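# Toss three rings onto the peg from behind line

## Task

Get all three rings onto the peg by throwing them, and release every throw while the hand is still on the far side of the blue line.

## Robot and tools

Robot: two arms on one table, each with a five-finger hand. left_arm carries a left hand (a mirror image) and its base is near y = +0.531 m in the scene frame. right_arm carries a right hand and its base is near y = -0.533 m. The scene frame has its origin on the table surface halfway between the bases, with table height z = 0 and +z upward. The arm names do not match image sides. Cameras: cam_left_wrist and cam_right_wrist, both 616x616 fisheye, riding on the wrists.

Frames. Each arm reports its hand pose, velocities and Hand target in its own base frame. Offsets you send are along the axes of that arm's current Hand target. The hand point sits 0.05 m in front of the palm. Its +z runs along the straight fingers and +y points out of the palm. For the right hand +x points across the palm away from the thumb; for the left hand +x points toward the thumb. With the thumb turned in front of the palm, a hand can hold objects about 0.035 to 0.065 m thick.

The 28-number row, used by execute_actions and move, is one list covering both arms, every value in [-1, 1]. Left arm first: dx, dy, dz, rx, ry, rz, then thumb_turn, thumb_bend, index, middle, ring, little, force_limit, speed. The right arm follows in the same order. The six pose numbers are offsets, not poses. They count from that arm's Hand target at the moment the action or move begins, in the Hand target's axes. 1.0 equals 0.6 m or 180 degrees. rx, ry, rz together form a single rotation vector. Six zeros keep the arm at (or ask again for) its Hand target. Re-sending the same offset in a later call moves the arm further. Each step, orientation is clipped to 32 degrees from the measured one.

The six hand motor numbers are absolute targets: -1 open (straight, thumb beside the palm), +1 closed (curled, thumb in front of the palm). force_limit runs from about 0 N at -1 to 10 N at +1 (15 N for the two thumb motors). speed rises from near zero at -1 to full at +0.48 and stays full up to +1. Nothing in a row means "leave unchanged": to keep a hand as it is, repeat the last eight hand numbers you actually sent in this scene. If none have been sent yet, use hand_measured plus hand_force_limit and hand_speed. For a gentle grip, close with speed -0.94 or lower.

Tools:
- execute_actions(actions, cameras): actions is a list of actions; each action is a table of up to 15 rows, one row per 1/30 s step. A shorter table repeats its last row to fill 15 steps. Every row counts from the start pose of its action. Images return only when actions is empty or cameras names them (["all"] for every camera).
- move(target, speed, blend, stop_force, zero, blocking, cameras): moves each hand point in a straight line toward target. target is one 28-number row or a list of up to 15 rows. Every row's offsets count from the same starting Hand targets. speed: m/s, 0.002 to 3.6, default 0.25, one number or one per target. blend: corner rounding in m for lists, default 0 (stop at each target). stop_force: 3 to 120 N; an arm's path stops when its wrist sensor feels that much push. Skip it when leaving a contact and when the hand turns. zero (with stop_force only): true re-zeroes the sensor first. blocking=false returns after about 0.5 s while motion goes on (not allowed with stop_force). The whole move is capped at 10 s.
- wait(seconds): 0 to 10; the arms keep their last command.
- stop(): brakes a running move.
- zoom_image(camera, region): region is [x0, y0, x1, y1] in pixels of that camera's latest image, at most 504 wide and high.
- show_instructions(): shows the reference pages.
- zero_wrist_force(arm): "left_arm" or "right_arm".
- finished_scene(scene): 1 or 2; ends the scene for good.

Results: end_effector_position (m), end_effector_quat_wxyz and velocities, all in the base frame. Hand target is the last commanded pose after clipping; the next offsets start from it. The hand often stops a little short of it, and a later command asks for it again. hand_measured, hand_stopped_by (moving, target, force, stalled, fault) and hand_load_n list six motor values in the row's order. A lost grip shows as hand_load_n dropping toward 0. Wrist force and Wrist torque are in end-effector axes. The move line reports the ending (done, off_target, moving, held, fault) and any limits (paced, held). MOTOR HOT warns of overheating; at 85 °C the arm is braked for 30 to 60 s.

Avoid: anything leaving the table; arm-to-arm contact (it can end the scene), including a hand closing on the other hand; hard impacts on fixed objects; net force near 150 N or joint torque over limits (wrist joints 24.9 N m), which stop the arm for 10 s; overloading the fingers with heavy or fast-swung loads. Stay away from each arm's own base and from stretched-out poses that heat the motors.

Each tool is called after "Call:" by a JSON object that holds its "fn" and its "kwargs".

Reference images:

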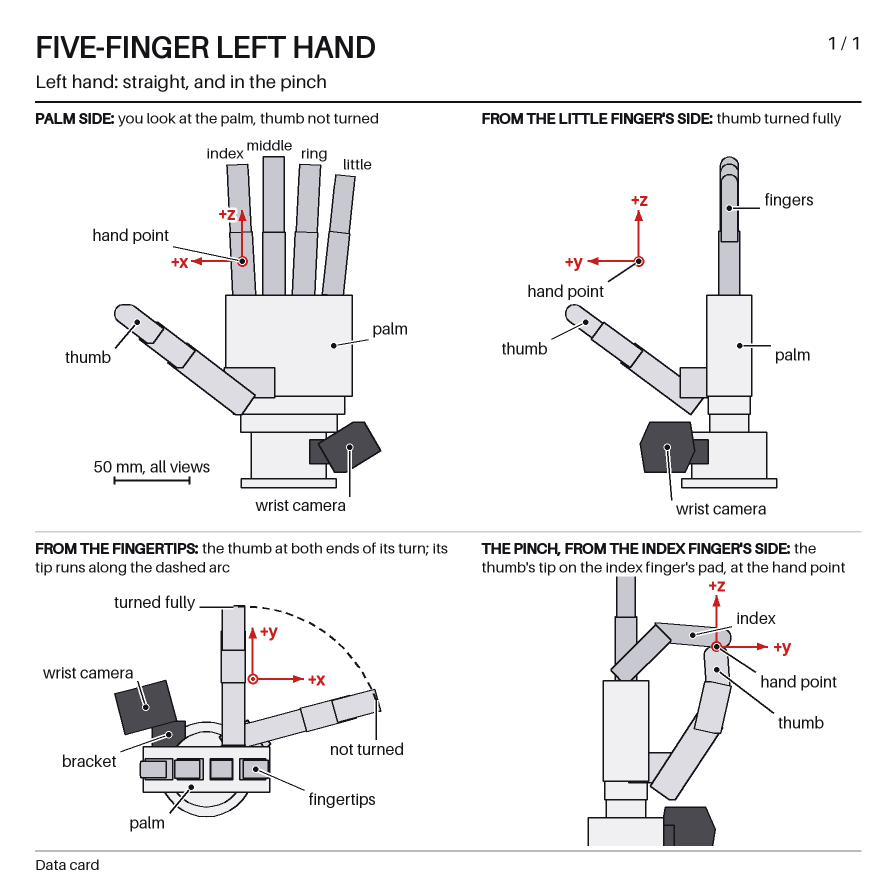

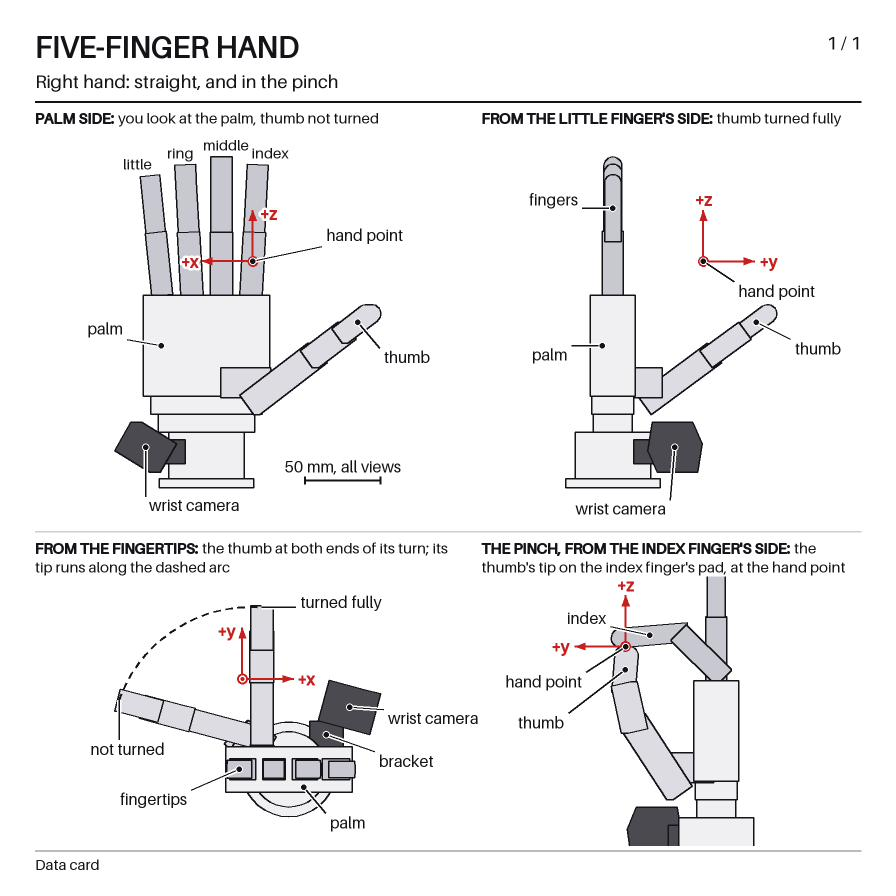

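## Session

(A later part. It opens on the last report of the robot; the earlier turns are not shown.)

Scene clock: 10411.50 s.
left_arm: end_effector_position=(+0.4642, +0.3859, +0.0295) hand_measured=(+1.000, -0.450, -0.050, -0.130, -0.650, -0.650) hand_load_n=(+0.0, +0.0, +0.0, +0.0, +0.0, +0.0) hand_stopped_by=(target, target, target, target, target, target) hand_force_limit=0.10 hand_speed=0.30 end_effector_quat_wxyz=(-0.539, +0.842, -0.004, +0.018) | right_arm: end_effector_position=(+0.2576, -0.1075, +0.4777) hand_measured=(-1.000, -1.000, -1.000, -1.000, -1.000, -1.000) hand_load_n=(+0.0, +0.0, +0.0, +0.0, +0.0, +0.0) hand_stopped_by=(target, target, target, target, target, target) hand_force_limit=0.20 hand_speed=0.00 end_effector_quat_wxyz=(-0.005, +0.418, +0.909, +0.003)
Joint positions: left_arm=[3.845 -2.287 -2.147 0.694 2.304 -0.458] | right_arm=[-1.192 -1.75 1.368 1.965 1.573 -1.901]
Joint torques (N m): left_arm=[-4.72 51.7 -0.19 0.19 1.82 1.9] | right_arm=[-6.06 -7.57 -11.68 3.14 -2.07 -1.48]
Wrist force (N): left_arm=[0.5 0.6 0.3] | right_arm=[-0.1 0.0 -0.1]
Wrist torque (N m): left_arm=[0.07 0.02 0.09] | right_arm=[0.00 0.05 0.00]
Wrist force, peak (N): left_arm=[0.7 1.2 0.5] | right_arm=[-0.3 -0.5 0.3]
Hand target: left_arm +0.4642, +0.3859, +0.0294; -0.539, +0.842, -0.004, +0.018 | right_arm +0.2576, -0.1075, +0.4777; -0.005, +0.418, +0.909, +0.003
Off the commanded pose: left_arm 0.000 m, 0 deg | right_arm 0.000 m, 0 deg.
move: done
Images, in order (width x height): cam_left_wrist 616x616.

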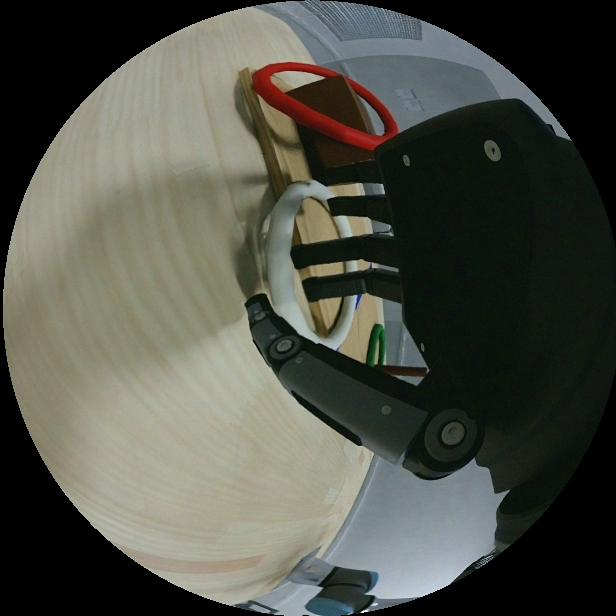

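Call:
{"fn": "execute_actions", "kwargs": {"actions": [[[0,0,0,0,0,0,1,-0.3,-0.05,-0.13,-0.65,-0.65,0.4,-0.8,0,0,0,0,0,0,-1,-1,-1,-1,-1,-1,0.2,0]],[[0,0,0,0,0,0,1,-0.3,-0.05,-0.13,-0.65,-0.65,0.4,-0.8,0,0,0,0,0,0,-1,-1,-1,-1,-1,-1,0.2,0]],[[0,0,0,0,0,0,1,-0.3,0.4,0.4,-0.65,-0.65,0.4,-0.92,0,0,0,0,0,0,-1,-1,-1,-1,-1,-1,0.2,0]],[[0,0,0,0,0,0,1,-0.3,0.4,0.4,-0.65,-0.65,0.4,-0.92,0,0,0,0,0,0,-1,-1,-1,-1,-1,-1,0.2,0]],[[0,0,0,0,0,0,1,-0.3,0.4,0.4,-0.65,-0.65,0.4,-0.92,0,0,0,0,0,0,-1,-1,-1,-1,-1,-1,0.2,0]]], "cameras": ["cam_left_wrist"]}}

Call:
{"fn": "zoom_image", "kwargs": {"camera": "cam_left_wrist", "region": [180, 180, 380, 380]}}

Scene clock: 10426.50 s.
left_arm: end_effector_position=(+0.4642, +0.3859, +0.0294) hand_measured=(+1.000, -0.302, +0.194, +0.054, -0.650, -0.650) hand_load_n=(+0.5, +7.0, +6.5, +4.5, +0.0, +0.0) hand_stopped_by=(target, target, force, force, target, target) hand_force_limit=0.40 hand_speed=-0.92 end_effector_quat_wxyz=(-0.539, +0.842, -0.004, +0.018) | right_arm: end_effector_position=(+0.2576, -0.1075, +0.4777) hand_measured=(-1.000, -1.000, -1.000, -1.000, -1.000, -1.000) hand_load_n=(+0.0, +0.0, +0.0, +0.0, +0.0, +0.0) hand_stopped_by=(target, target, target, target, target, target) hand_force_limit=0.20 hand_speed=0.00 end_effector_quat_wxyz=(-0.005, +0.418, +0.909, +0.003)
Joint positions: left_arm=[3.845 -2.287 -2.147 0.694 2.304 -0.458] | right_arm=[-1.192 -1.75 1.368 1.965 1.573 -1.901]
Joint torques (N m): left_arm=[-1.09 51.56 0.36 0.8 0.36 1.96] | right_arm=[-6.51 -7.65 -11.7 3.08 -2.08 -1.44]
Wrist force (N): left_arm=[0.8 0.8 0.5] | right_arm=[0.0 -0.2 0.2]
Wrist torque (N m): left_arm=[0.05 0.00 0.09] | right_arm=[-0.03 0.01 0.01]
Wrist force, peak (N): left_arm=[1.5 1.7 0.1] | right_arm=[-0.5 -0.2 -0.1]
Hand target: left_arm +0.4642, +0.3859, +0.0294; -0.539, +0.842, -0.004, +0.018 | right_arm +0.2576, -0.1075, +0.4777; -0.005, +0.418, +0.909, +0.003
Off the commanded pose: left_arm 0.000 m, 0 deg | right_arm 0.000 m, 0 deg.
Step readings (end_effector_position of left_arm | right_arm):
0: (+0.4642, +0.3859, +0.0294) | (+0.2576, -0.1075, +0.4777)
1: (+0.4642, +0.3859, +0.0294) | (+0.2576, -0.1075, +0.4777)
2: (+0.4642, +0.3859, +0.0294) | (+0.2576, -0.1075, +0.4777)
4: (+0.4642, +0.3859, +0.0294) | (+0.2576, -0.1075, +0.4777)
8: (+0.4642, +0.3859, +0.0294) | (+0.2576, -0.1075, +0.4777)
15: (+0.4642, +0.3859, +0.0294) | (+0.2576, -0.1075, +0.4777)
16: (+0.4642, +0.3859, +0.0294) | (+0.2576, -0.1075, +0.4777)
17: (+0.4642, +0.3859, +0.0294) | (+0.2576, -0.1075, +0.4777)
19: (+0.4642, +0.3859, +0.0294) | (+0.2576, -0.1075, +0.4777)
23: (+0.4642, +0.3859, +0.0294) | (+0.2576, -0.1075, +0.4777)
30: (+0.4642, +0.3859, +0.0294) | (+0.2576, -0.1075, +0.4777)
31: (+0.4642, +0.3859, +0.0294) | (+0.2576, -0.1075, +0.4777)
32: (+0.4642, +0.3859, +0.0294) | (+0.2576, -0.1075, +0.4777)
34: (+0.4642, +0.3859, +0.0294) | (+0.2576, -0.1075, +0.4777)
38: (+0.4642, +0.3859, +0.0294) | (+0.2576, -0.1075, +0.4777)
45: (+0.4642, +0.3859, +0.0294) | (+0.2576, -0.1075, +0.4777)
46: (+0.4642, +0.3859, +0.0294) | (+0.2576, -0.1075, +0.4777)
47: (+0.4642, +0.3859, +0.0294) | (+0.2576, -0.1075, +0.4777)
49: (+0.4642, +0.3859, +0.0294) | (+0.2576, -0.1075, +0.4777)
53: (+0.4642, +0.3859, +0.0294) | (+0.2576, -0.1075, +0.4777)
60: (+0.4642, +0.3859, +0.0294) | (+0.2576, -0.1075, +0.4777)
61: (+0.4642, +0.3859, +0.0294) | (+0.2576, -0.1075, +0.4777)
62: (+0.4642, +0.3859, +0.0294) | (+0.2576, -0.1075, +0.4777)
64: (+0.4642, +0.3859, +0.0294) | (+0.2576, -0.1075, +0.4777)
68: (+0.4642, +0.3859, +0.0294) | (+0.2576, -0.1075, +0.4777)
75: (+0.4642, +0.3859, +0.0294) | (+0.2576, -0.1075, +0.4777)
Images, in order (width x height): cam_left_wrist 616x616.

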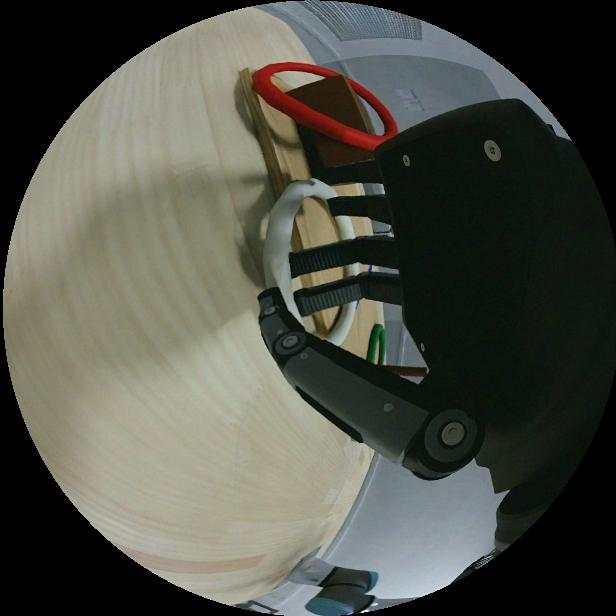

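Scaled by 2.520 from the camera's 616x616 image, which has a finer 880x880 frame.

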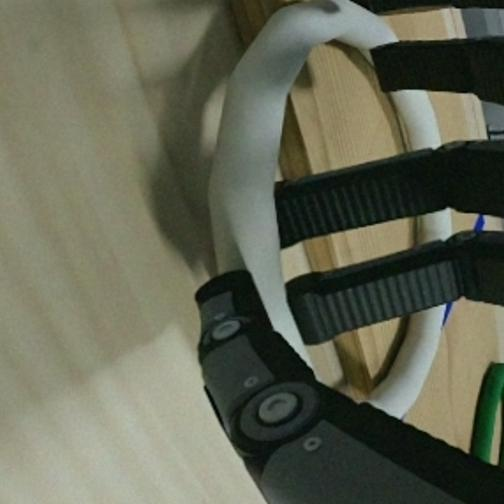

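Call:
{"fn": "move", "kwargs": {"target": [0.0042,-0.1512,-0.0701,0,0,0,1,-0.3,0.4,0.4,-0.65,-0.65,0.4,-0.92,0,0,0,0,0,0,-1,-1,-1,-1,-1,-1,0.2,0], "speed": 0.06, "cameras": ["cam_left_wrist","cam_right_wrist"]}}

Scene clock: 10486.67 s.
left_arm: end_effector_position=(+0.4641, +0.3857, +0.1296) hand_measured=(+1.000, -0.300, +0.194, +0.054, -0.650, -0.650) hand_load_n=(+0.0, +0.0, +0.0, +0.0, +0.0, +0.0) hand_stopped_by=(target, target, force, force, target, target) hand_force_limit=0.40 hand_speed=-0.92 end_effector_quat_wxyz=(-0.539, +0.842, -0.004, +0.018) | right_arm: end_effector_position=(+0.2576, -0.1075, +0.4777) hand_measured=(-1.000, -1.000, -1.000, -1.000, -1.000, -1.000) hand_load_n=(+0.0, +0.0, +0.0, +0.0, +0.0, +0.0) hand_stopped_by=(target, target, target, target, target, target) hand_force_limit=0.20 hand_speed=0.00 end_effector_quat_wxyz=(-0.005, +0.418, +0.909, +0.003)
Joint positions: left_arm=[3.845 -2.028 -2.153 0.44 2.304 -0.458] | right_arm=[-1.192 -1.75 1.368 1.965 1.573 -1.901]
Joint torques (N m): left_arm=[-6.79 25.75 8.28 4.96 1.9 -2.05] | right_arm=[-6.49 -8.2 -11.86 3.02 -1.99 -1.37]
Wrist force (N): left_arm=[0.6 0.7 0.3] | right_arm=[-0.1 -0.1 0.2]
Wrist torque (N m): left_arm=[0.09 0.02 0.09] | right_arm=[-0.02 0.02 0.01]
Wrist force, peak (N): left_arm=[1.8 1.8 -0.1] | right_arm=[-0.5 -0.4 0.3]
Hand target: left_arm +0.4640, +0.3857, +0.1295; -0.539, +0.842, -0.004, +0.018 | right_arm +0.2576, -0.1075, +0.4777; -0.005, +0.418, +0.909, +0.003
Off the commanded pose: left_arm 0.000 m, 0 deg | right_arm 0.000 m, 0 deg.
move: done

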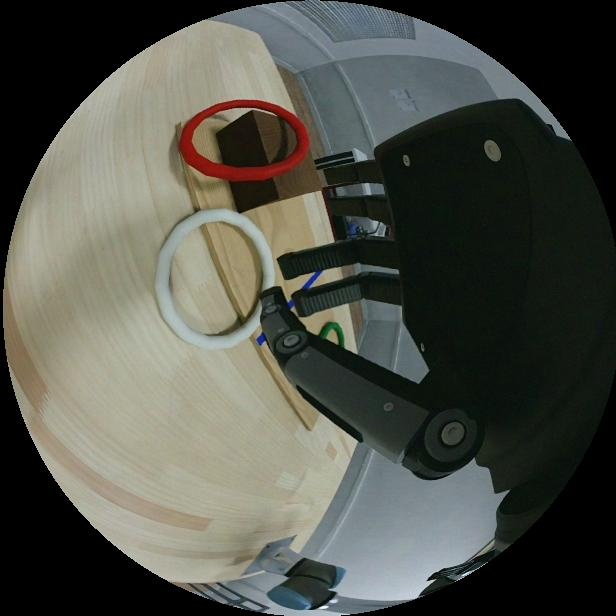

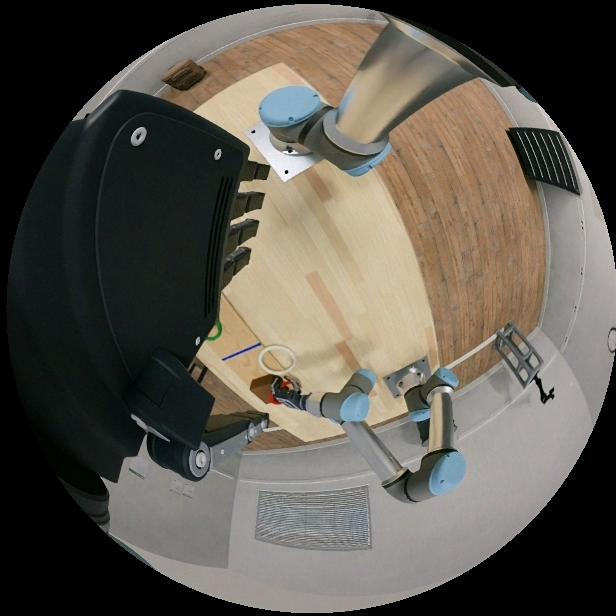

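Call:
{"fn": "zoom_image", "kwargs": {"camera": "cam_right_wrist", "region": [205, 310, 325, 430]}}

Call:
{"fn": "zoom_image", "kwargs": {"camera": "cam_left_wrist", "region": [130, 80, 380, 360]}}

Scaled by 4.200 from the camera's 616x616 image, which has a finer 880x880 frame.

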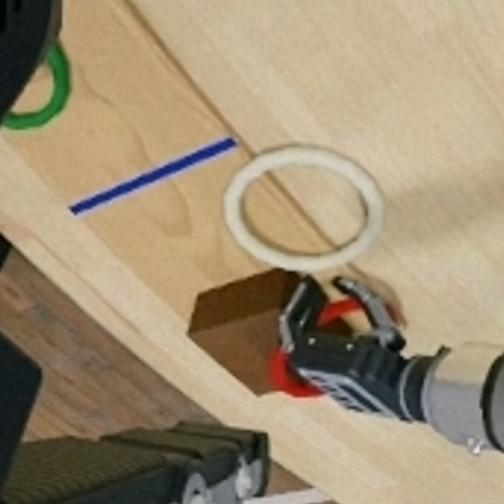

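Scaled by 1.800 from the camera's 616x616 image, which has a finer 880x880 frame.

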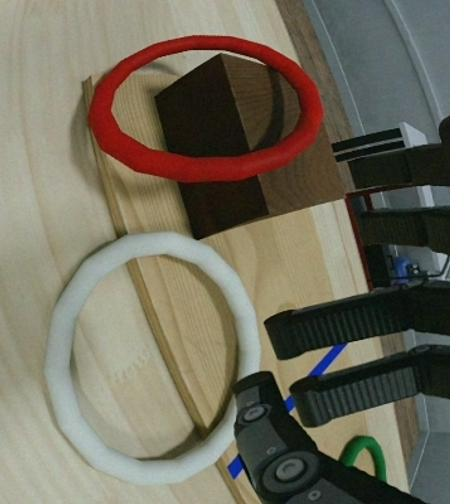

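Call:
{"fn": "move", "kwargs": {"target": [[-0.0422,-0.0325,0.0676,0,0,0,1,-0.45,-0.2,-0.13,-1,-1,0.4,-0.5,0,0,0,0,0,0,-1,-1,-1,-1,-1,-1,0.2,0],[-0.0460,0.1,0.129,0,0,0,1,-0.45,-0.2,-0.13,-1,-1,0.4,-0.5,0,0,0,0,0,0,-1,-1,-1,-1,-1,-1,0.2,0]], "speed": 0.15, "cameras": ["cam_left_wrist"]}}

Scene clock: 10552.77 s.
left_arm: end_effector_position=(+0.4403, +0.4318, +0.0435) hand_measured=(+1.000, -0.450, -0.200, -0.130, -1.000, -1.000) hand_load_n=(+0.0, +0.0, +0.0, +0.0, +6.5, +0.0) hand_stopped_by=(target, target, target, target, target, target) hand_force_limit=0.40 hand_speed=-0.50 end_effector_quat_wxyz=(-0.541, +0.841, -0.003, +0.020) | right_arm: end_effector_position=(+0.2576, -0.1075, +0.4777) hand_measured=(-1.000, -1.000, -1.000, -1.000, -1.000, -1.000) hand_load_n=(+0.0, +0.0, +0.0, +0.0, +0.0, +0.0) hand_stopped_by=(target, target, target, target, target, target) hand_force_limit=0.20 hand_speed=0.00 end_effector_quat_wxyz=(-0.005, +0.418, +0.909, +0.003)
Joint positions: left_arm=[3.958 -2.264 -2.143 0.722 2.21 -0.379] | right_arm=[-1.192 -1.75 1.368 1.965 1.573 -1.901]
Joint torques (N m): left_arm=[9.64 -6.68 -15.76 -11.46 -7.14 -0.76] | right_arm=[-6.01 -8.54 -13.4 2.99 -2.11 -1.34]
Wrist force (N): left_arm=[-0.1 -49.8 -39.2] | right_arm=[-0.2 0.0 0.0]
Wrist torque (N m): left_arm=[4.65 -1.90 2.30] | right_arm=[0.00 0.05 0.00]
Wrist force, peak (N): left_arm=[2.4 -52.8 -46.3] | right_arm=[-0.6 -0.2 0.1]
Hand target: left_arm +0.4399, +0.4315, +0.0419; -0.539, +0.842, -0.004, +0.018 | right_arm +0.2576, -0.1075, +0.4777; -0.005, +0.418, +0.909, +0.003
Off the commanded pose: left_arm 0.002 m, 0 deg | right_arm 0.000 m, 0 deg.
move: done
Images, in order (width x height): cam_left_wrist 616x616.

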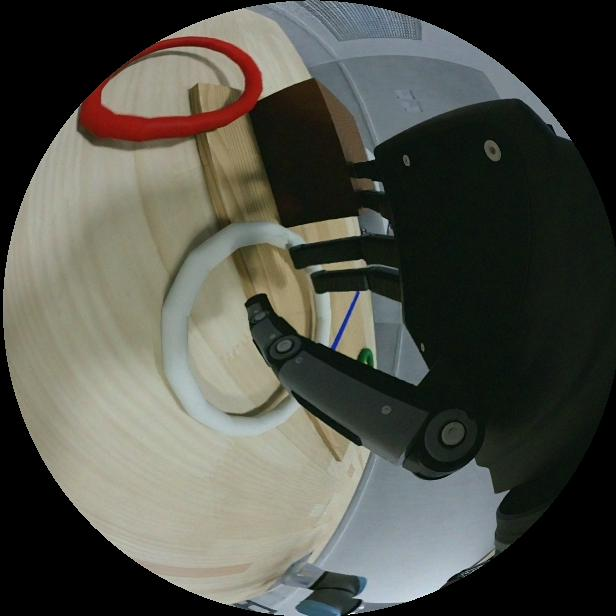

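Call:
{"fn": "move", "kwargs": {"target": [0.001,-0.0454,-0.021,0,0,0,1,-0.45,-0.2,-0.13,-1,-1,0.4,-0.5,0,0,0,0,0,0,-1,-1,-1,-1,-1,-1,0.2,0], "speed": 0.08, "cameras": ["cam_left_wrist"]}}

Scene clock: 10564.63 s.
left_arm: end_effector_position=(+0.4397, +0.4314, +0.0718) hand_measured=(+1.000, -0.450, -0.200, -0.130, -1.000, -1.000) hand_load_n=(+0.0, +0.0, +0.0, +0.0, +0.0, +0.0) hand_stopped_by=(target, target, target, target, target, target) hand_force_limit=0.40 hand_speed=-0.50 end_effector_quat_wxyz=(-0.539, +0.842, -0.004, +0.018) | right_arm: end_effector_position=(+0.2576, -0.1075, +0.4777) hand_measured=(-1.000, -1.000, -1.000, -1.000, -1.000, -1.000) hand_load_n=(+0.0, +0.0, +0.5, +0.0, +0.0, +0.5) hand_stopped_by=(target, target, target, target, target, target) hand_force_limit=0.20 hand_speed=0.00 end_effector_quat_wxyz=(-0.005, +0.418, +0.909, +0.003)
Joint positions: left_arm=[3.958 -2.184 -2.15 0.644 2.209 -0.379] | right_arm=[-1.192 -1.75 1.368 1.965 1.573 -1.901]
Joint torques (N m): left_arm=[3.57 29.33 11.77 4.97 1.32 -0.41] | right_arm=[-6.32 -8.55 -14.06 2.99 -2.02 -1.45]
Wrist force (N): left_arm=[-1.2 1.3 -0.5] | right_arm=[-0.4 -0.1 -0.1]
Wrist torque (N m): left_arm=[0.24 0.25 -0.03] | right_arm=[-0.01 0.09 -0.01]
Wrist force, peak (N): left_arm=[0.6 -53.6 -40.7] | right_arm=[-0.5 -0.2 -0.1]
Hand target: left_arm +0.4397, +0.4314, +0.0719; -0.539, +0.842, -0.004, +0.018 | right_arm +0.2576, -0.1075, +0.4777; -0.005, +0.418, +0.909, +0.003
Off the commanded pose: left_arm 0.000 m, 0 deg | right_arm 0.000 m, 0 deg.
move: done
Images, in order (width x height): cam_left_wrist 616x616.

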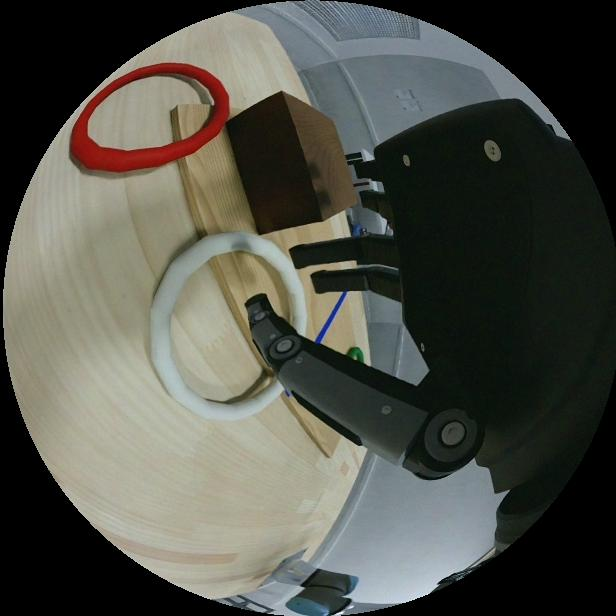

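Call:
{"fn": "wait", "kwargs": {"seconds": 0.1, "cameras": ["cam_right_wrist", "cam_left_wrist"]}}

Call:
{"fn": "zoom_image", "kwargs": {"camera": "cam_right_wrist", "region": [205, 310, 325, 430]}}

Call:
{"fn": "zoom_image", "kwargs": {"camera": "cam_left_wrist", "region": [60, 50, 380, 430]}}

Scene clock: 10569.30 s.
left_arm: end_effector_position=(+0.4397, +0.4314, +0.0719) hand_measured=(+1.000, -0.450, -0.200, -0.130, -1.000, -1.000) hand_load_n=(+0.0, +0.0, +0.0, +0.0, +0.0, +0.0) hand_stopped_by=(target, target, target, target, target, target) hand_force_limit=0.40 hand_speed=-0.50 end_effector_quat_wxyz=(-0.539, +0.842, -0.004, +0.018) | right_arm: end_effector_position=(+0.2576, -0.1075, +0.4777) hand_measured=(-1.000, -1.000, -1.000, -1.000, -1.000, -1.000) hand_load_n=(+0.5, +0.0, +0.0, +0.0, +0.0, +0.0) hand_stopped_by=(target, target, target, target, target, target) hand_force_limit=0.20 hand_speed=0.00 end_effector_quat_wxyz=(-0.005, +0.418, +0.909, +0.003)
Joint positions: left_arm=[3.958 -2.184 -2.15 0.644 2.209 -0.379] | right_arm=[-1.192 -1.75 1.368 1.965 1.573 -1.901]
Joint torques (N m): left_arm=[-0.07 28.74 17.25 1.45 -0.61 -1.64] | right_arm=[-6.54 -8.7 -14.79 2.96 -2.08 -1.41]
Wrist force (N): left_arm=[-1.1 1.4 -0.6] | right_arm=[-0.1 0.0 0.1]
Wrist torque (N m): left_arm=[0.26 0.23 -0.02] | right_arm=[0.00 0.03 0.00]
Wrist force, peak (N): left_arm=[-1.4 1.5 -0.4] | right_arm=[-0.4 -0.1 0.1]
Hand target: left_arm +0.4397, +0.4314, +0.0719; -0.539, +0.842, -0.004, +0.018 | right_arm +0.2576, -0.1075, +0.4777; -0.005, +0.418, +0.909, +0.003
Off the commanded pose: left_arm 0.000 m, 0 deg | right_arm 0.000 m, 0 deg.
wait: 0.10 s; at rest from the start

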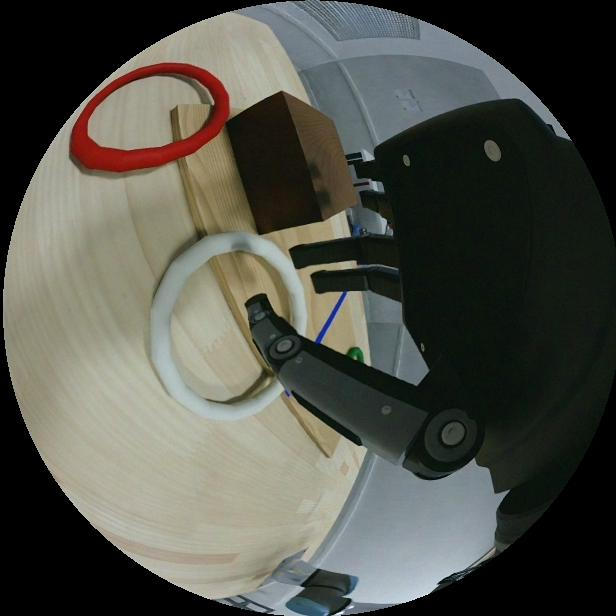

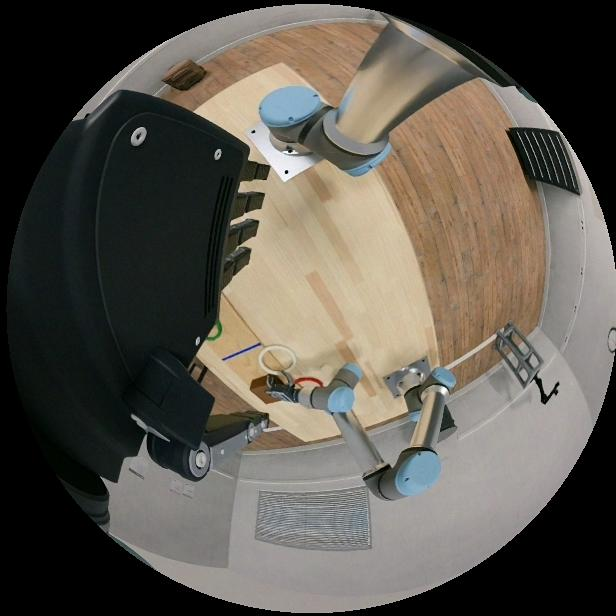

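Scaled by 4.200 from the camera's 616x616 image, which has a finer 880x880 frame.

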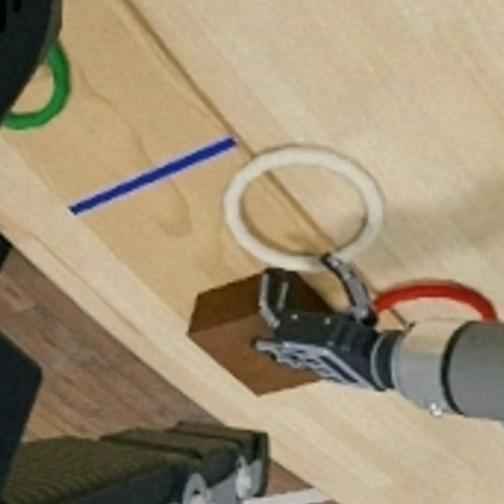

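Scaled by 1.326 from the camera's 616x616 image, which has a finer 880x880 frame.

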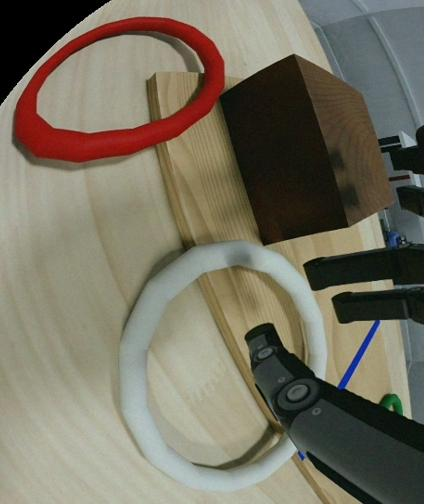

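Call:
{"fn": "move", "kwargs": {"target": [[0.06,0.0016,0.0002,0,0,0,1,-0.45,-0.2,-0.13,-1,-1,0.4,-0.5,0,0,0,0,0,0,-1,-1,-1,-1,-1,-1,0.2,0],[0.0585,0.0558,0.0254,0,0,0,1,-0.45,-0.2,-0.13,-1,-1,0.4,-0.5,0,0,0,0,0,0,-1,-1,-1,-1,-1,-1,0.2,0]], "speed": 0.06, "stop_force": 5, "cameras": ["cam_left_wrist"]}}

Scene clock: 10585.20 s.
left_arm: end_effector_position=(+0.4757, +0.4302, +0.0440) hand_measured=(+1.000, -0.450, -0.200, -0.130, -1.000, -1.000) hand_load_n=(+0.0, +0.0, +0.0, +0.0, +0.0, +0.0) hand_stopped_by=(target, target, target, target, target, target) hand_force_limit=0.40 hand_speed=-0.50 end_effector_quat_wxyz=(-0.539, +0.842, -0.004, +0.018) | right_arm: end_effector_position=(+0.2576, -0.1075, +0.4777) hand_measured=(-1.000, -1.000, -1.000, -1.000, -1.000, -1.000) hand_load_n=(+0.0, +0.0, +0.0, +0.0, +0.0, +0.0) hand_stopped_by=(target, target, target, target, target, target) hand_force_limit=0.20 hand_speed=0.00 end_effector_quat_wxyz=(-0.005, +0.418, +0.909, +0.003)
Joint positions: left_arm=[3.901 -2.282 -2.059 0.627 2.258 -0.418] | right_arm=[-1.192 -1.75 1.368 1.965 1.573 -1.901]
Joint torques (N m): left_arm=[3.11 30.14 4.89 4.53 1.49 -2.17] | right_arm=[-6.42 -9.36 -16.24 2.97 -2.02 -1.41]
Wrist force (N): left_arm=[-2.5 -2.5 -0.3] | right_arm=[0.0 -0.1 0.0]
Wrist torque (N m): left_arm=[0.13 0.45 0.18] | right_arm=[-0.01 0.03 0.01]
Wrist force, peak (N): left_arm=[0.8 -29.7 -21.7] | right_arm=[-0.2 -0.3 0.4]
Hand target: left_arm +0.4757, +0.4302, +0.0440; -0.539, +0.842, -0.004, +0.018 (not the last commanded pose) | right_arm +0.2576, -0.1075, +0.4777; -0.005, +0.418, +0.909, +0.003
Off the commanded pose: left_arm 0.008 m, 0 deg | right_arm 0.000 m, 0 deg.
move: contact (left_arm); path passed 1 of 2 targets
Images, in order (width x height): cam_left_wrist 616x616.

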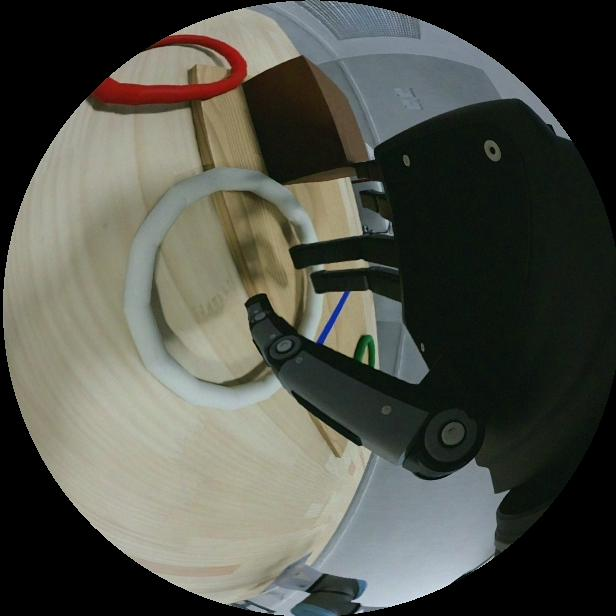

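Call:
{"fn": "move", "kwargs": {"target": [[0.0013,-0.0454,-0.021,0,0,0,1,-0.45,-0.8,-0.8,-0.8,-0.8,0.4,-0.5,0,0,0,0,0,0,-1,-1,-1,-1,-1,-1,0.2,0],[-0.0063,0.0035,-0.1269,0,0,0,1,-0.45,-0.8,-0.8,-0.8,-0.8,0.4,-0.5,0,0,0,0,0,0,-1,-1,-1,-1,-1,-1,0.2,0]], "speed": 0.1, "cameras": ["cam_left_wrist"]}}

Scene clock: 10605.43 s.
left_arm: end_effector_position=(+0.4693, +0.3604, +0.0740) hand_measured=(+1.000, -0.450, -0.800, -0.800, -0.800, -0.960) hand_load_n=(+0.0, +0.0, +0.0, +0.0, +0.0, +0.0) hand_stopped_by=(target, target, target, target, target, force) hand_force_limit=0.40 hand_speed=-0.50 end_effector_quat_wxyz=(-0.539, +0.842, -0.004, +0.018) end_effector_velocity=(-0.001, +0.002, -0.001) end_effector_angular_velocity=(-0.002, +0.006, -0.001) | right_arm: end_effector_position=(+0.2576, -0.1075, +0.4777) hand_measured=(-1.000, -1.000, -1.000, -1.000, -1.000, -1.000) hand_load_n=(+0.0, +0.0, +0.0, +0.0, +0.0, +0.0) hand_stopped_by=(target, target, target, target, target, target) hand_force_limit=0.20 hand_speed=0.00 end_effector_quat_wxyz=(-0.005, +0.418, +0.909, +0.003)
Joint positions: left_arm=[3.793 -2.156 -2.179 0.566 2.347 -0.5] | right_arm=[-1.192 -1.75 1.368 1.965 1.573 -1.901]
Joint velocities: left_arm=[0.004 -0.003 0.003 -0.002 -0.003 0.006] | right_arm=[within noise]
Joint torques (N m): left_arm=[4.95 28.06 16.89 1.27 -0.77 2.28] | right_arm=[-6.34 -9.78 -17.86 2.94 -2.1 -1.38]
Wrist force (N): left_arm=[-2.7 0.4 -0.3] | right_arm=[-0.1 -0.2 0.0]
Wrist torque (N m): left_arm=[0.09 0.50 -0.08] | right_arm=[-0.03 0.02 0.00]
Wrist force, peak (N): left_arm=[-2.7 -5.1 -0.2] | right_arm=[-0.4 -0.2 0.3]
Hand target: left_arm +0.4693, +0.3604, +0.0739; -0.539, +0.842, -0.004, +0.018 | right_arm +0.2576, -0.1075, +0.4777; -0.005, +0.418, +0.909, +0.003
Off the commanded pose: left_arm 0.000 m, 0 deg | right_arm 0.000 m, 0 deg.
move: done
Images, in order (width x height): cam_left_wrist 616x616.

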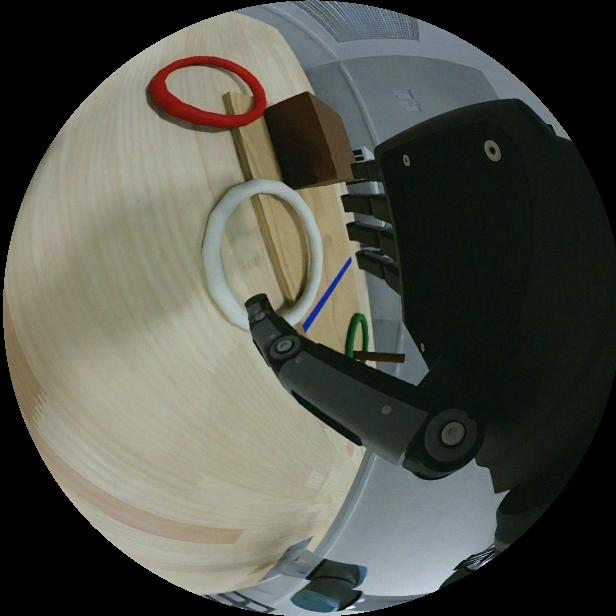

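Call:
{"fn": "move", "kwargs": {"target": [-0.002,0.0718,0.0333,0,0,0,1,-0.45,-0.8,-0.8,-0.8,-0.8,0.4,-0.5,0,0,0,0,0,0,-1,-1,-1,-1,-1,-1,0.2,0], "speed": 0.04, "stop_force": 4, "cameras": ["cam_left_wrist"]}}

Scene clock: 10619.93 s.
left_arm: end_effector_position=(+0.4694, +0.3604, +0.0264) hand_measured=(+1.000, -0.450, -0.800, -0.800, -0.800, -0.960) hand_load_n=(+0.5, +0.0, +0.0, +0.0, +0.0, +0.0) hand_stopped_by=(target, target, target, target, target, force) hand_force_limit=0.40 hand_speed=-0.50 end_effector_quat_wxyz=(-0.539, +0.842, -0.004, +0.018) | right_arm: end_effector_position=(+0.2576, -0.1075, +0.4777) hand_measured=(-1.000, -1.000, -1.000, -1.000, -1.000, -1.000) hand_load_n=(+0.0, +0.0, +0.0, +0.0, +0.0, +0.0) hand_stopped_by=(target, target, target, target, target, target) hand_force_limit=0.20 hand_speed=0.00 end_effector_quat_wxyz=(-0.005, +0.418, +0.909, +0.003)
Joint positions: left_arm=[3.793 -2.286 -2.167 0.683 2.347 -0.5] | right_arm=[-1.192 -1.75 1.368 1.965 1.573 -1.901]
Joint torques (N m): left_arm=[5.78 51.23 -0.22 0.21 -0.64 2.23] | right_arm=[-6.13 -9.3 -18.12 2.97 -2.03 -1.36]
Wrist force (N): left_arm=[-2.8 0.4 -0.7] | right_arm=[0.0 -0.1 -0.2]
Wrist torque (N m): left_arm=[0.10 0.49 -0.11] | right_arm=[-0.01 0.02 0.01]
Wrist force, peak (N): left_arm=[-3.1 1.0 -0.4] | right_arm=[0.1 -0.5 0.0]
Hand target: left_arm +0.4694, +0.3604, +0.0264; -0.539, +0.842, -0.004, +0.018 | right_arm +0.2576, -0.1075, +0.4777; -0.005, +0.418, +0.909, +0.003
Off the commanded pose: left_arm 0.000 m, 0 deg | right_arm 0.000 m, 0 deg.
move: done
Images, in order (width x height): cam_left_wrist 616x616.

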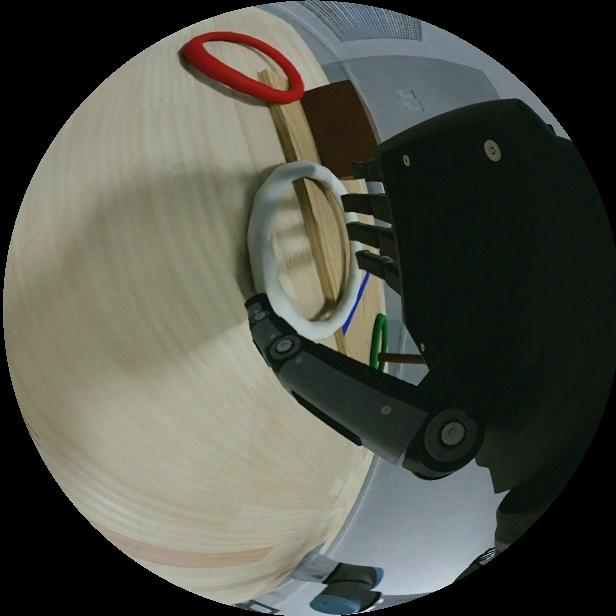

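Call:
{"fn": "move", "kwargs": {"target": [[-0.02,-0.0005,-0.0001,0,0,0,1,-0.45,-0.8,-0.8,-0.8,-0.8,0.4,-0.5,0,0,0,0,0,0,-1,-1,-1,-1,-1,-1,0.2,0],[-0.0195,-0.0243,0.0513,0,0,0,1,-0.45,-0.8,-0.8,-0.8,-0.8,0.4,-0.5,0,0,0,0,0,0,-1,-1,-1,-1,-1,-1,0.2,0]], "speed": 0.04, "stop_force": 5, "cameras": ["cam_left_wrist","cam_right_wrist"]}}

Call:
{"fn": "zoom_image", "kwargs": {"camera": "cam_right_wrist", "region": [205, 310, 325, 430]}}

Scene clock: 10631.53 s.
left_arm: end_effector_position=(+0.4586, +0.3948, +0.0265) hand_measured=(+1.000, -0.450, -0.800, -0.800, -0.800, -0.960) hand_load_n=(+0.0, +0.0, +0.0, +0.0, +0.0, +0.0) hand_stopped_by=(target, target, target, target, target, force) hand_force_limit=0.40 hand_speed=-0.50 end_effector_quat_wxyz=(-0.539, +0.842, -0.004, +0.018) | right_arm: end_effector_position=(+0.2576, -0.1075, +0.4777) hand_measured=(-1.000, -1.000, -1.000, -1.000, -1.000, -1.000) hand_load_n=(+0.0, +0.0, +0.0, +0.0, +0.0, +0.0) hand_stopped_by=(target, target, target, target, target, target) hand_force_limit=0.20 hand_speed=0.00 end_effector_quat_wxyz=(-0.005, +0.418, +0.909, +0.003)
Joint positions: left_arm=[3.869 -2.297 -2.147 0.715 2.285 -0.441] | right_arm=[-1.192 -1.75 1.368 1.965 1.573 -1.901]
Joint torques (N m): left_arm=[-6.87 51.79 -0.61 4.09 1.85 -2.04] | right_arm=[-6.2 -9.11 -18.13 2.93 -2.09 -1.35]
Wrist force (N): left_arm=[-2.7 0.6 -0.8] | right_arm=[-0.1 -0.1 0.2]
Wrist torque (N m): left_arm=[0.14 0.48 -0.07] | right_arm=[-0.03 0.03 0.01]
Wrist force, peak (N): left_arm=[-1.7 1.7 -2.7] | right_arm=[-0.5 0.2 0.1]
Hand target: left_arm +0.4586, +0.3948, +0.0265; -0.539, +0.842, -0.004, +0.018 | right_arm +0.2576, -0.1075, +0.4777; -0.005, +0.418, +0.909, +0.003
Off the commanded pose: left_arm 0.000 m, 0 deg | right_arm 0.000 m, 0 deg.
move: done

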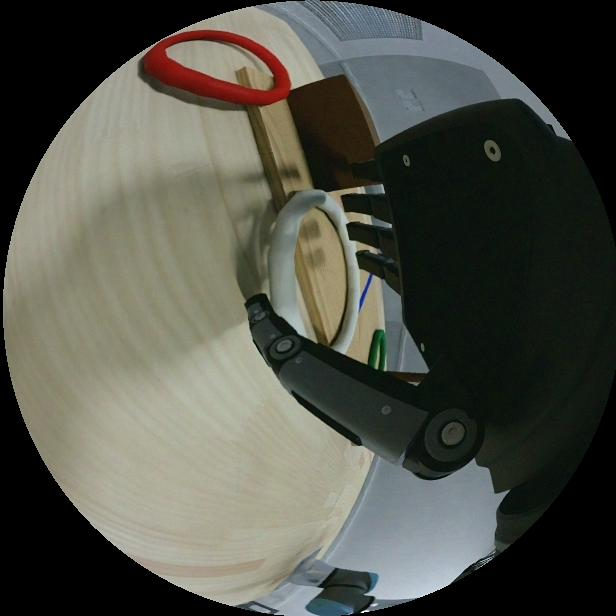

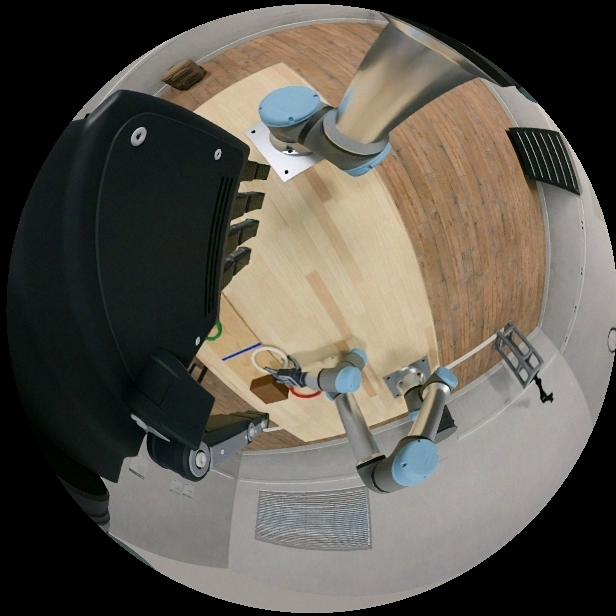

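Scaled by 4.200 from the camera's 616x616 image, which has a finer 880x880 frame.

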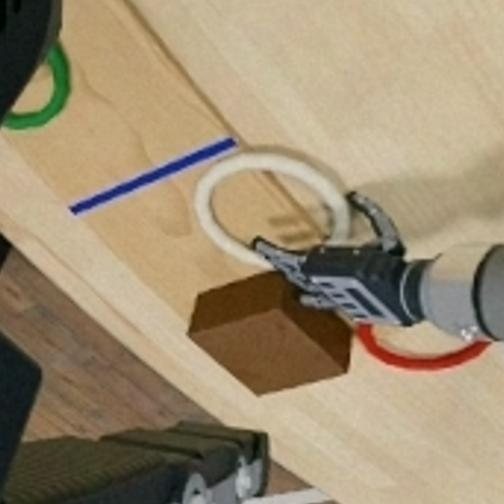

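Call:
{"fn": "move", "kwargs": {"target": [[0.0005,-0.0162,-0.0204,0,0,0,1,-0.45,-0.8,-0.8,-0.8,-0.8,0.4,-0.5,0,0,0,0,0,0,-1,-1,-1,-1,-1,-1,0.2,0],[0.0163,-0.0173,-0.0173,0,0,0,1,-0.45,0,-0.05,-0.65,-0.65,0.4,-0.5,0,0,0,0,0,0,-1,-1,-1,-1,-1,-1,0.2,0]], "speed": 0.05, "cameras": ["cam_left_wrist","cam_right_wrist"]}}

Call:
{"fn": "zoom_image", "kwargs": {"camera": "cam_right_wrist", "region": [205, 310, 325, 430]}}

Call:
{"fn": "zoom_image", "kwargs": {"camera": "cam_left_wrist", "region": [200, 180, 420, 380]}}

Scene clock: 10670.93 s.
left_arm: end_effector_position=(+0.4678, +0.3895, +0.0405) hand_measured=(+1.000, -0.450, +0.000, -0.050, -0.650, -0.650) hand_load_n=(+0.0, +0.0, +0.0, +0.0, +0.0, +0.0) hand_stopped_by=(target, target, target, target, target, target) hand_force_limit=0.40 hand_speed=-0.50 end_effector_quat_wxyz=(-0.539, +0.842, -0.004, +0.018) | right_arm: end_effector_position=(+0.2576, -0.1075, +0.4777) hand_measured=(-1.000, -1.000, -1.000, -1.000, -1.000, -1.000) hand_load_n=(+0.0, +0.0, +0.0, +0.0, +0.0, +0.0) hand_stopped_by=(target, target, target, target, target, target) hand_force_limit=0.20 hand_speed=0.00 end_effector_quat_wxyz=(-0.005, +0.418, +0.909, +0.003)
Joint positions: left_arm=[3.846 -2.262 -2.137 0.659 2.304 -0.458] | right_arm=[-1.192 -1.75 1.368 1.965 1.573 -1.901]
Joint torques (N m): left_arm=[5.22 51.62 0.74 3.53 -0.56 2.26] | right_arm=[-6.55 -9.81 -19.77 2.95 -2.1 -1.38]
Wrist force (N): left_arm=[-2.8 0.6 -0.7] | right_arm=[-0.1 -0.1 -0.1]
Wrist torque (N m): left_arm=[0.13 0.50 0.04] | right_arm=[-0.01 0.03 0.00]
Wrist force, peak (N): left_arm=[-3.2 0.7 -0.6] | right_arm=[-0.3 -0.5 0.1]
Hand target: left_arm +0.4678, +0.3895, +0.0405; -0.539, +0.842, -0.004, +0.018 | right_arm +0.2576, -0.1075, +0.4777; -0.005, +0.418, +0.909, +0.003
Off the commanded pose: left_arm 0.000 m, 0 deg | right_arm 0.000 m, 0 deg.
move: done

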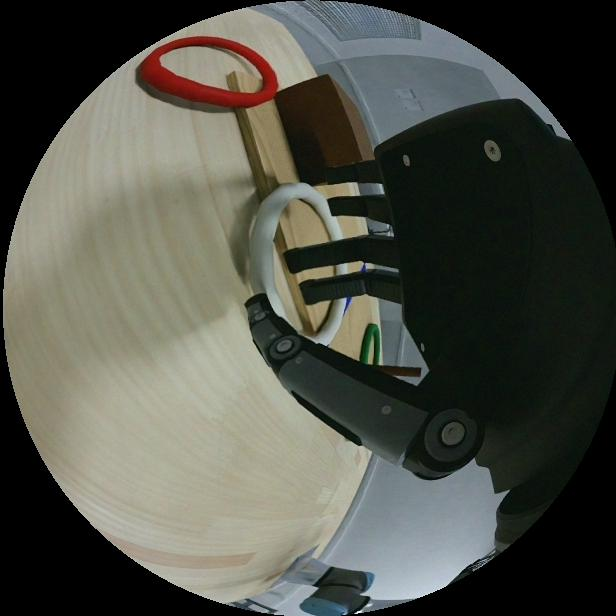

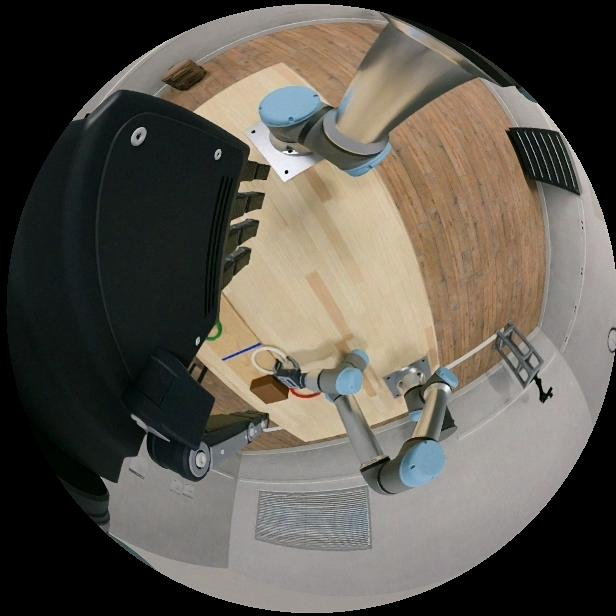

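Scaled by 4.200 from the camera's 616x616 image, which has a finer 880x880 frame.

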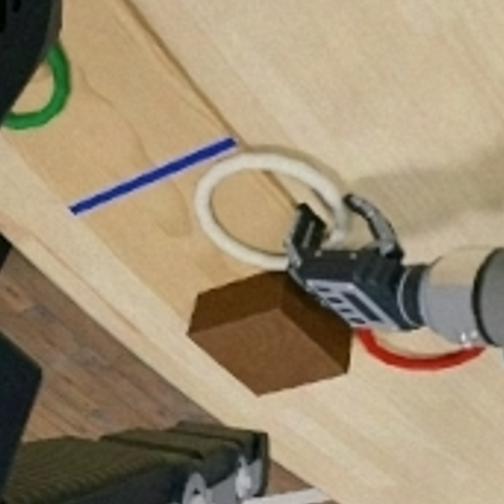

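Scaled by 2.291 from the camera's 616x616 image, which has a finer 880x880 frame.

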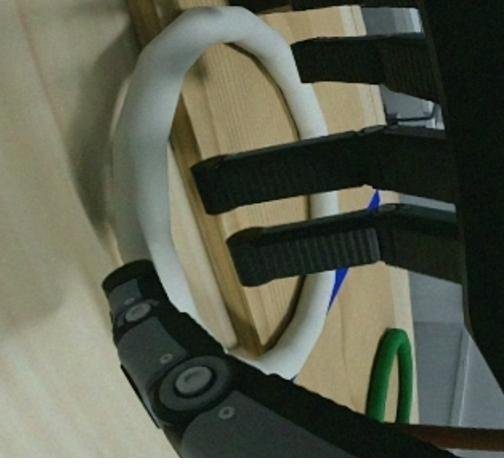

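Call:
{"fn": "move", "kwargs": {"target": [-0.0006,0.0222,0.0103,0,0,0,1,-0.45,0,-0.05,-0.65,-0.65,0.4,-0.5,0,0,0,0,0,0,-1,-1,-1,-1,-1,-1,0.2,0], "speed": 0.03, "stop_force": 3, "cameras": ["cam_left_wrist"]}}

Call:
{"fn": "zoom_image", "kwargs": {"camera": "cam_left_wrist", "region": [200, 180, 420, 380]}}

Scene clock: 10694.23 s.
left_arm: end_effector_position=(+0.4679, +0.3895, +0.0258) hand_measured=(+1.000, -0.450, +0.000, -0.050, -0.650, -0.650) hand_load_n=(+0.0, +0.0, +0.0, +0.0, +0.0, +0.0) hand_stopped_by=(target, target, target, target, target, target) hand_force_limit=0.40 hand_speed=-0.50 end_effector_quat_wxyz=(-0.539, +0.842, -0.004, +0.018) | right_arm: end_effector_position=(+0.2576, -0.1075, +0.4777) hand_measured=(-1.000, -1.000, -1.000, -1.000, -1.000, -1.000) hand_load_n=(+0.0, +0.0, +0.0, +0.0, +0.0, +0.0) hand_stopped_by=(target, target, target, target, target, target) hand_force_limit=0.20 hand_speed=0.00 end_effector_quat_wxyz=(-0.005, +0.418, +0.909, +0.003)
Joint positions: left_arm=[3.846 -2.301 -2.132 0.692 2.304 -0.458] | right_arm=[-1.192 -1.75 1.368 1.965 1.573 -1.901]
Joint torques (N m): left_arm=[4.64 52.24 -0.23 0.31 1.54 -0.84] | right_arm=[-6.82 -9.71 -20.32 2.85 -1.98 -1.42]
Wrist force (N): left_arm=[-2.5 0.6 -0.6] | right_arm=[0.0 0.1 0.1]
Wrist torque (N m): left_arm=[0.13 0.45 0.06] | right_arm=[0.01 0.02 0.01]
Wrist force, peak (N): left_arm=[-3.0 0.5 -0.8] | right_arm=[-0.4 -0.3 -0.2]
Hand target: left_arm +0.4679, +0.3895, +0.0258; -0.539, +0.842, -0.004, +0.018 | right_arm +0.2576, -0.1075, +0.4777; -0.005, +0.418, +0.909, +0.003
Off the commanded pose: left_arm 0.000 m, 0 deg | right_arm 0.000 m, 0 deg.
move: done
Images, in order (width x height): cam_left_wrist 616x616.

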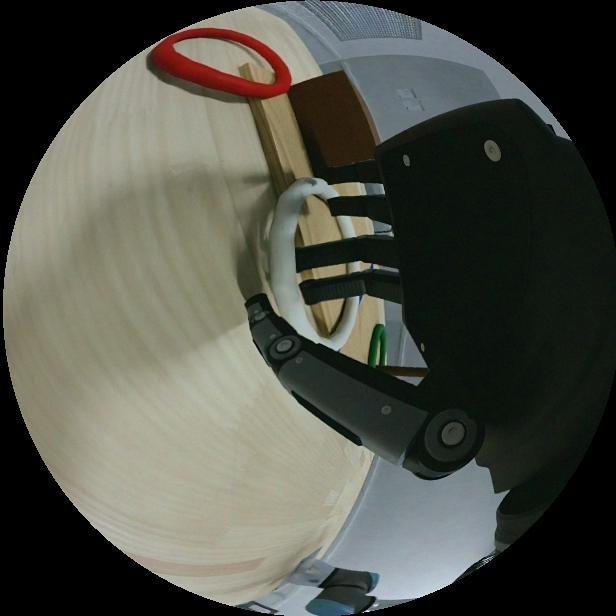

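Scaled by 2.291 from the camera's 616x616 image, which has a finer 880x880 frame.

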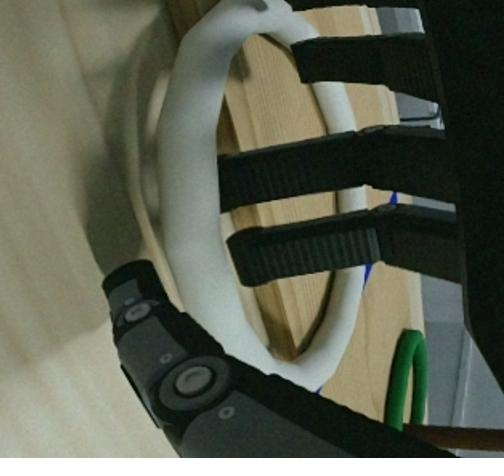

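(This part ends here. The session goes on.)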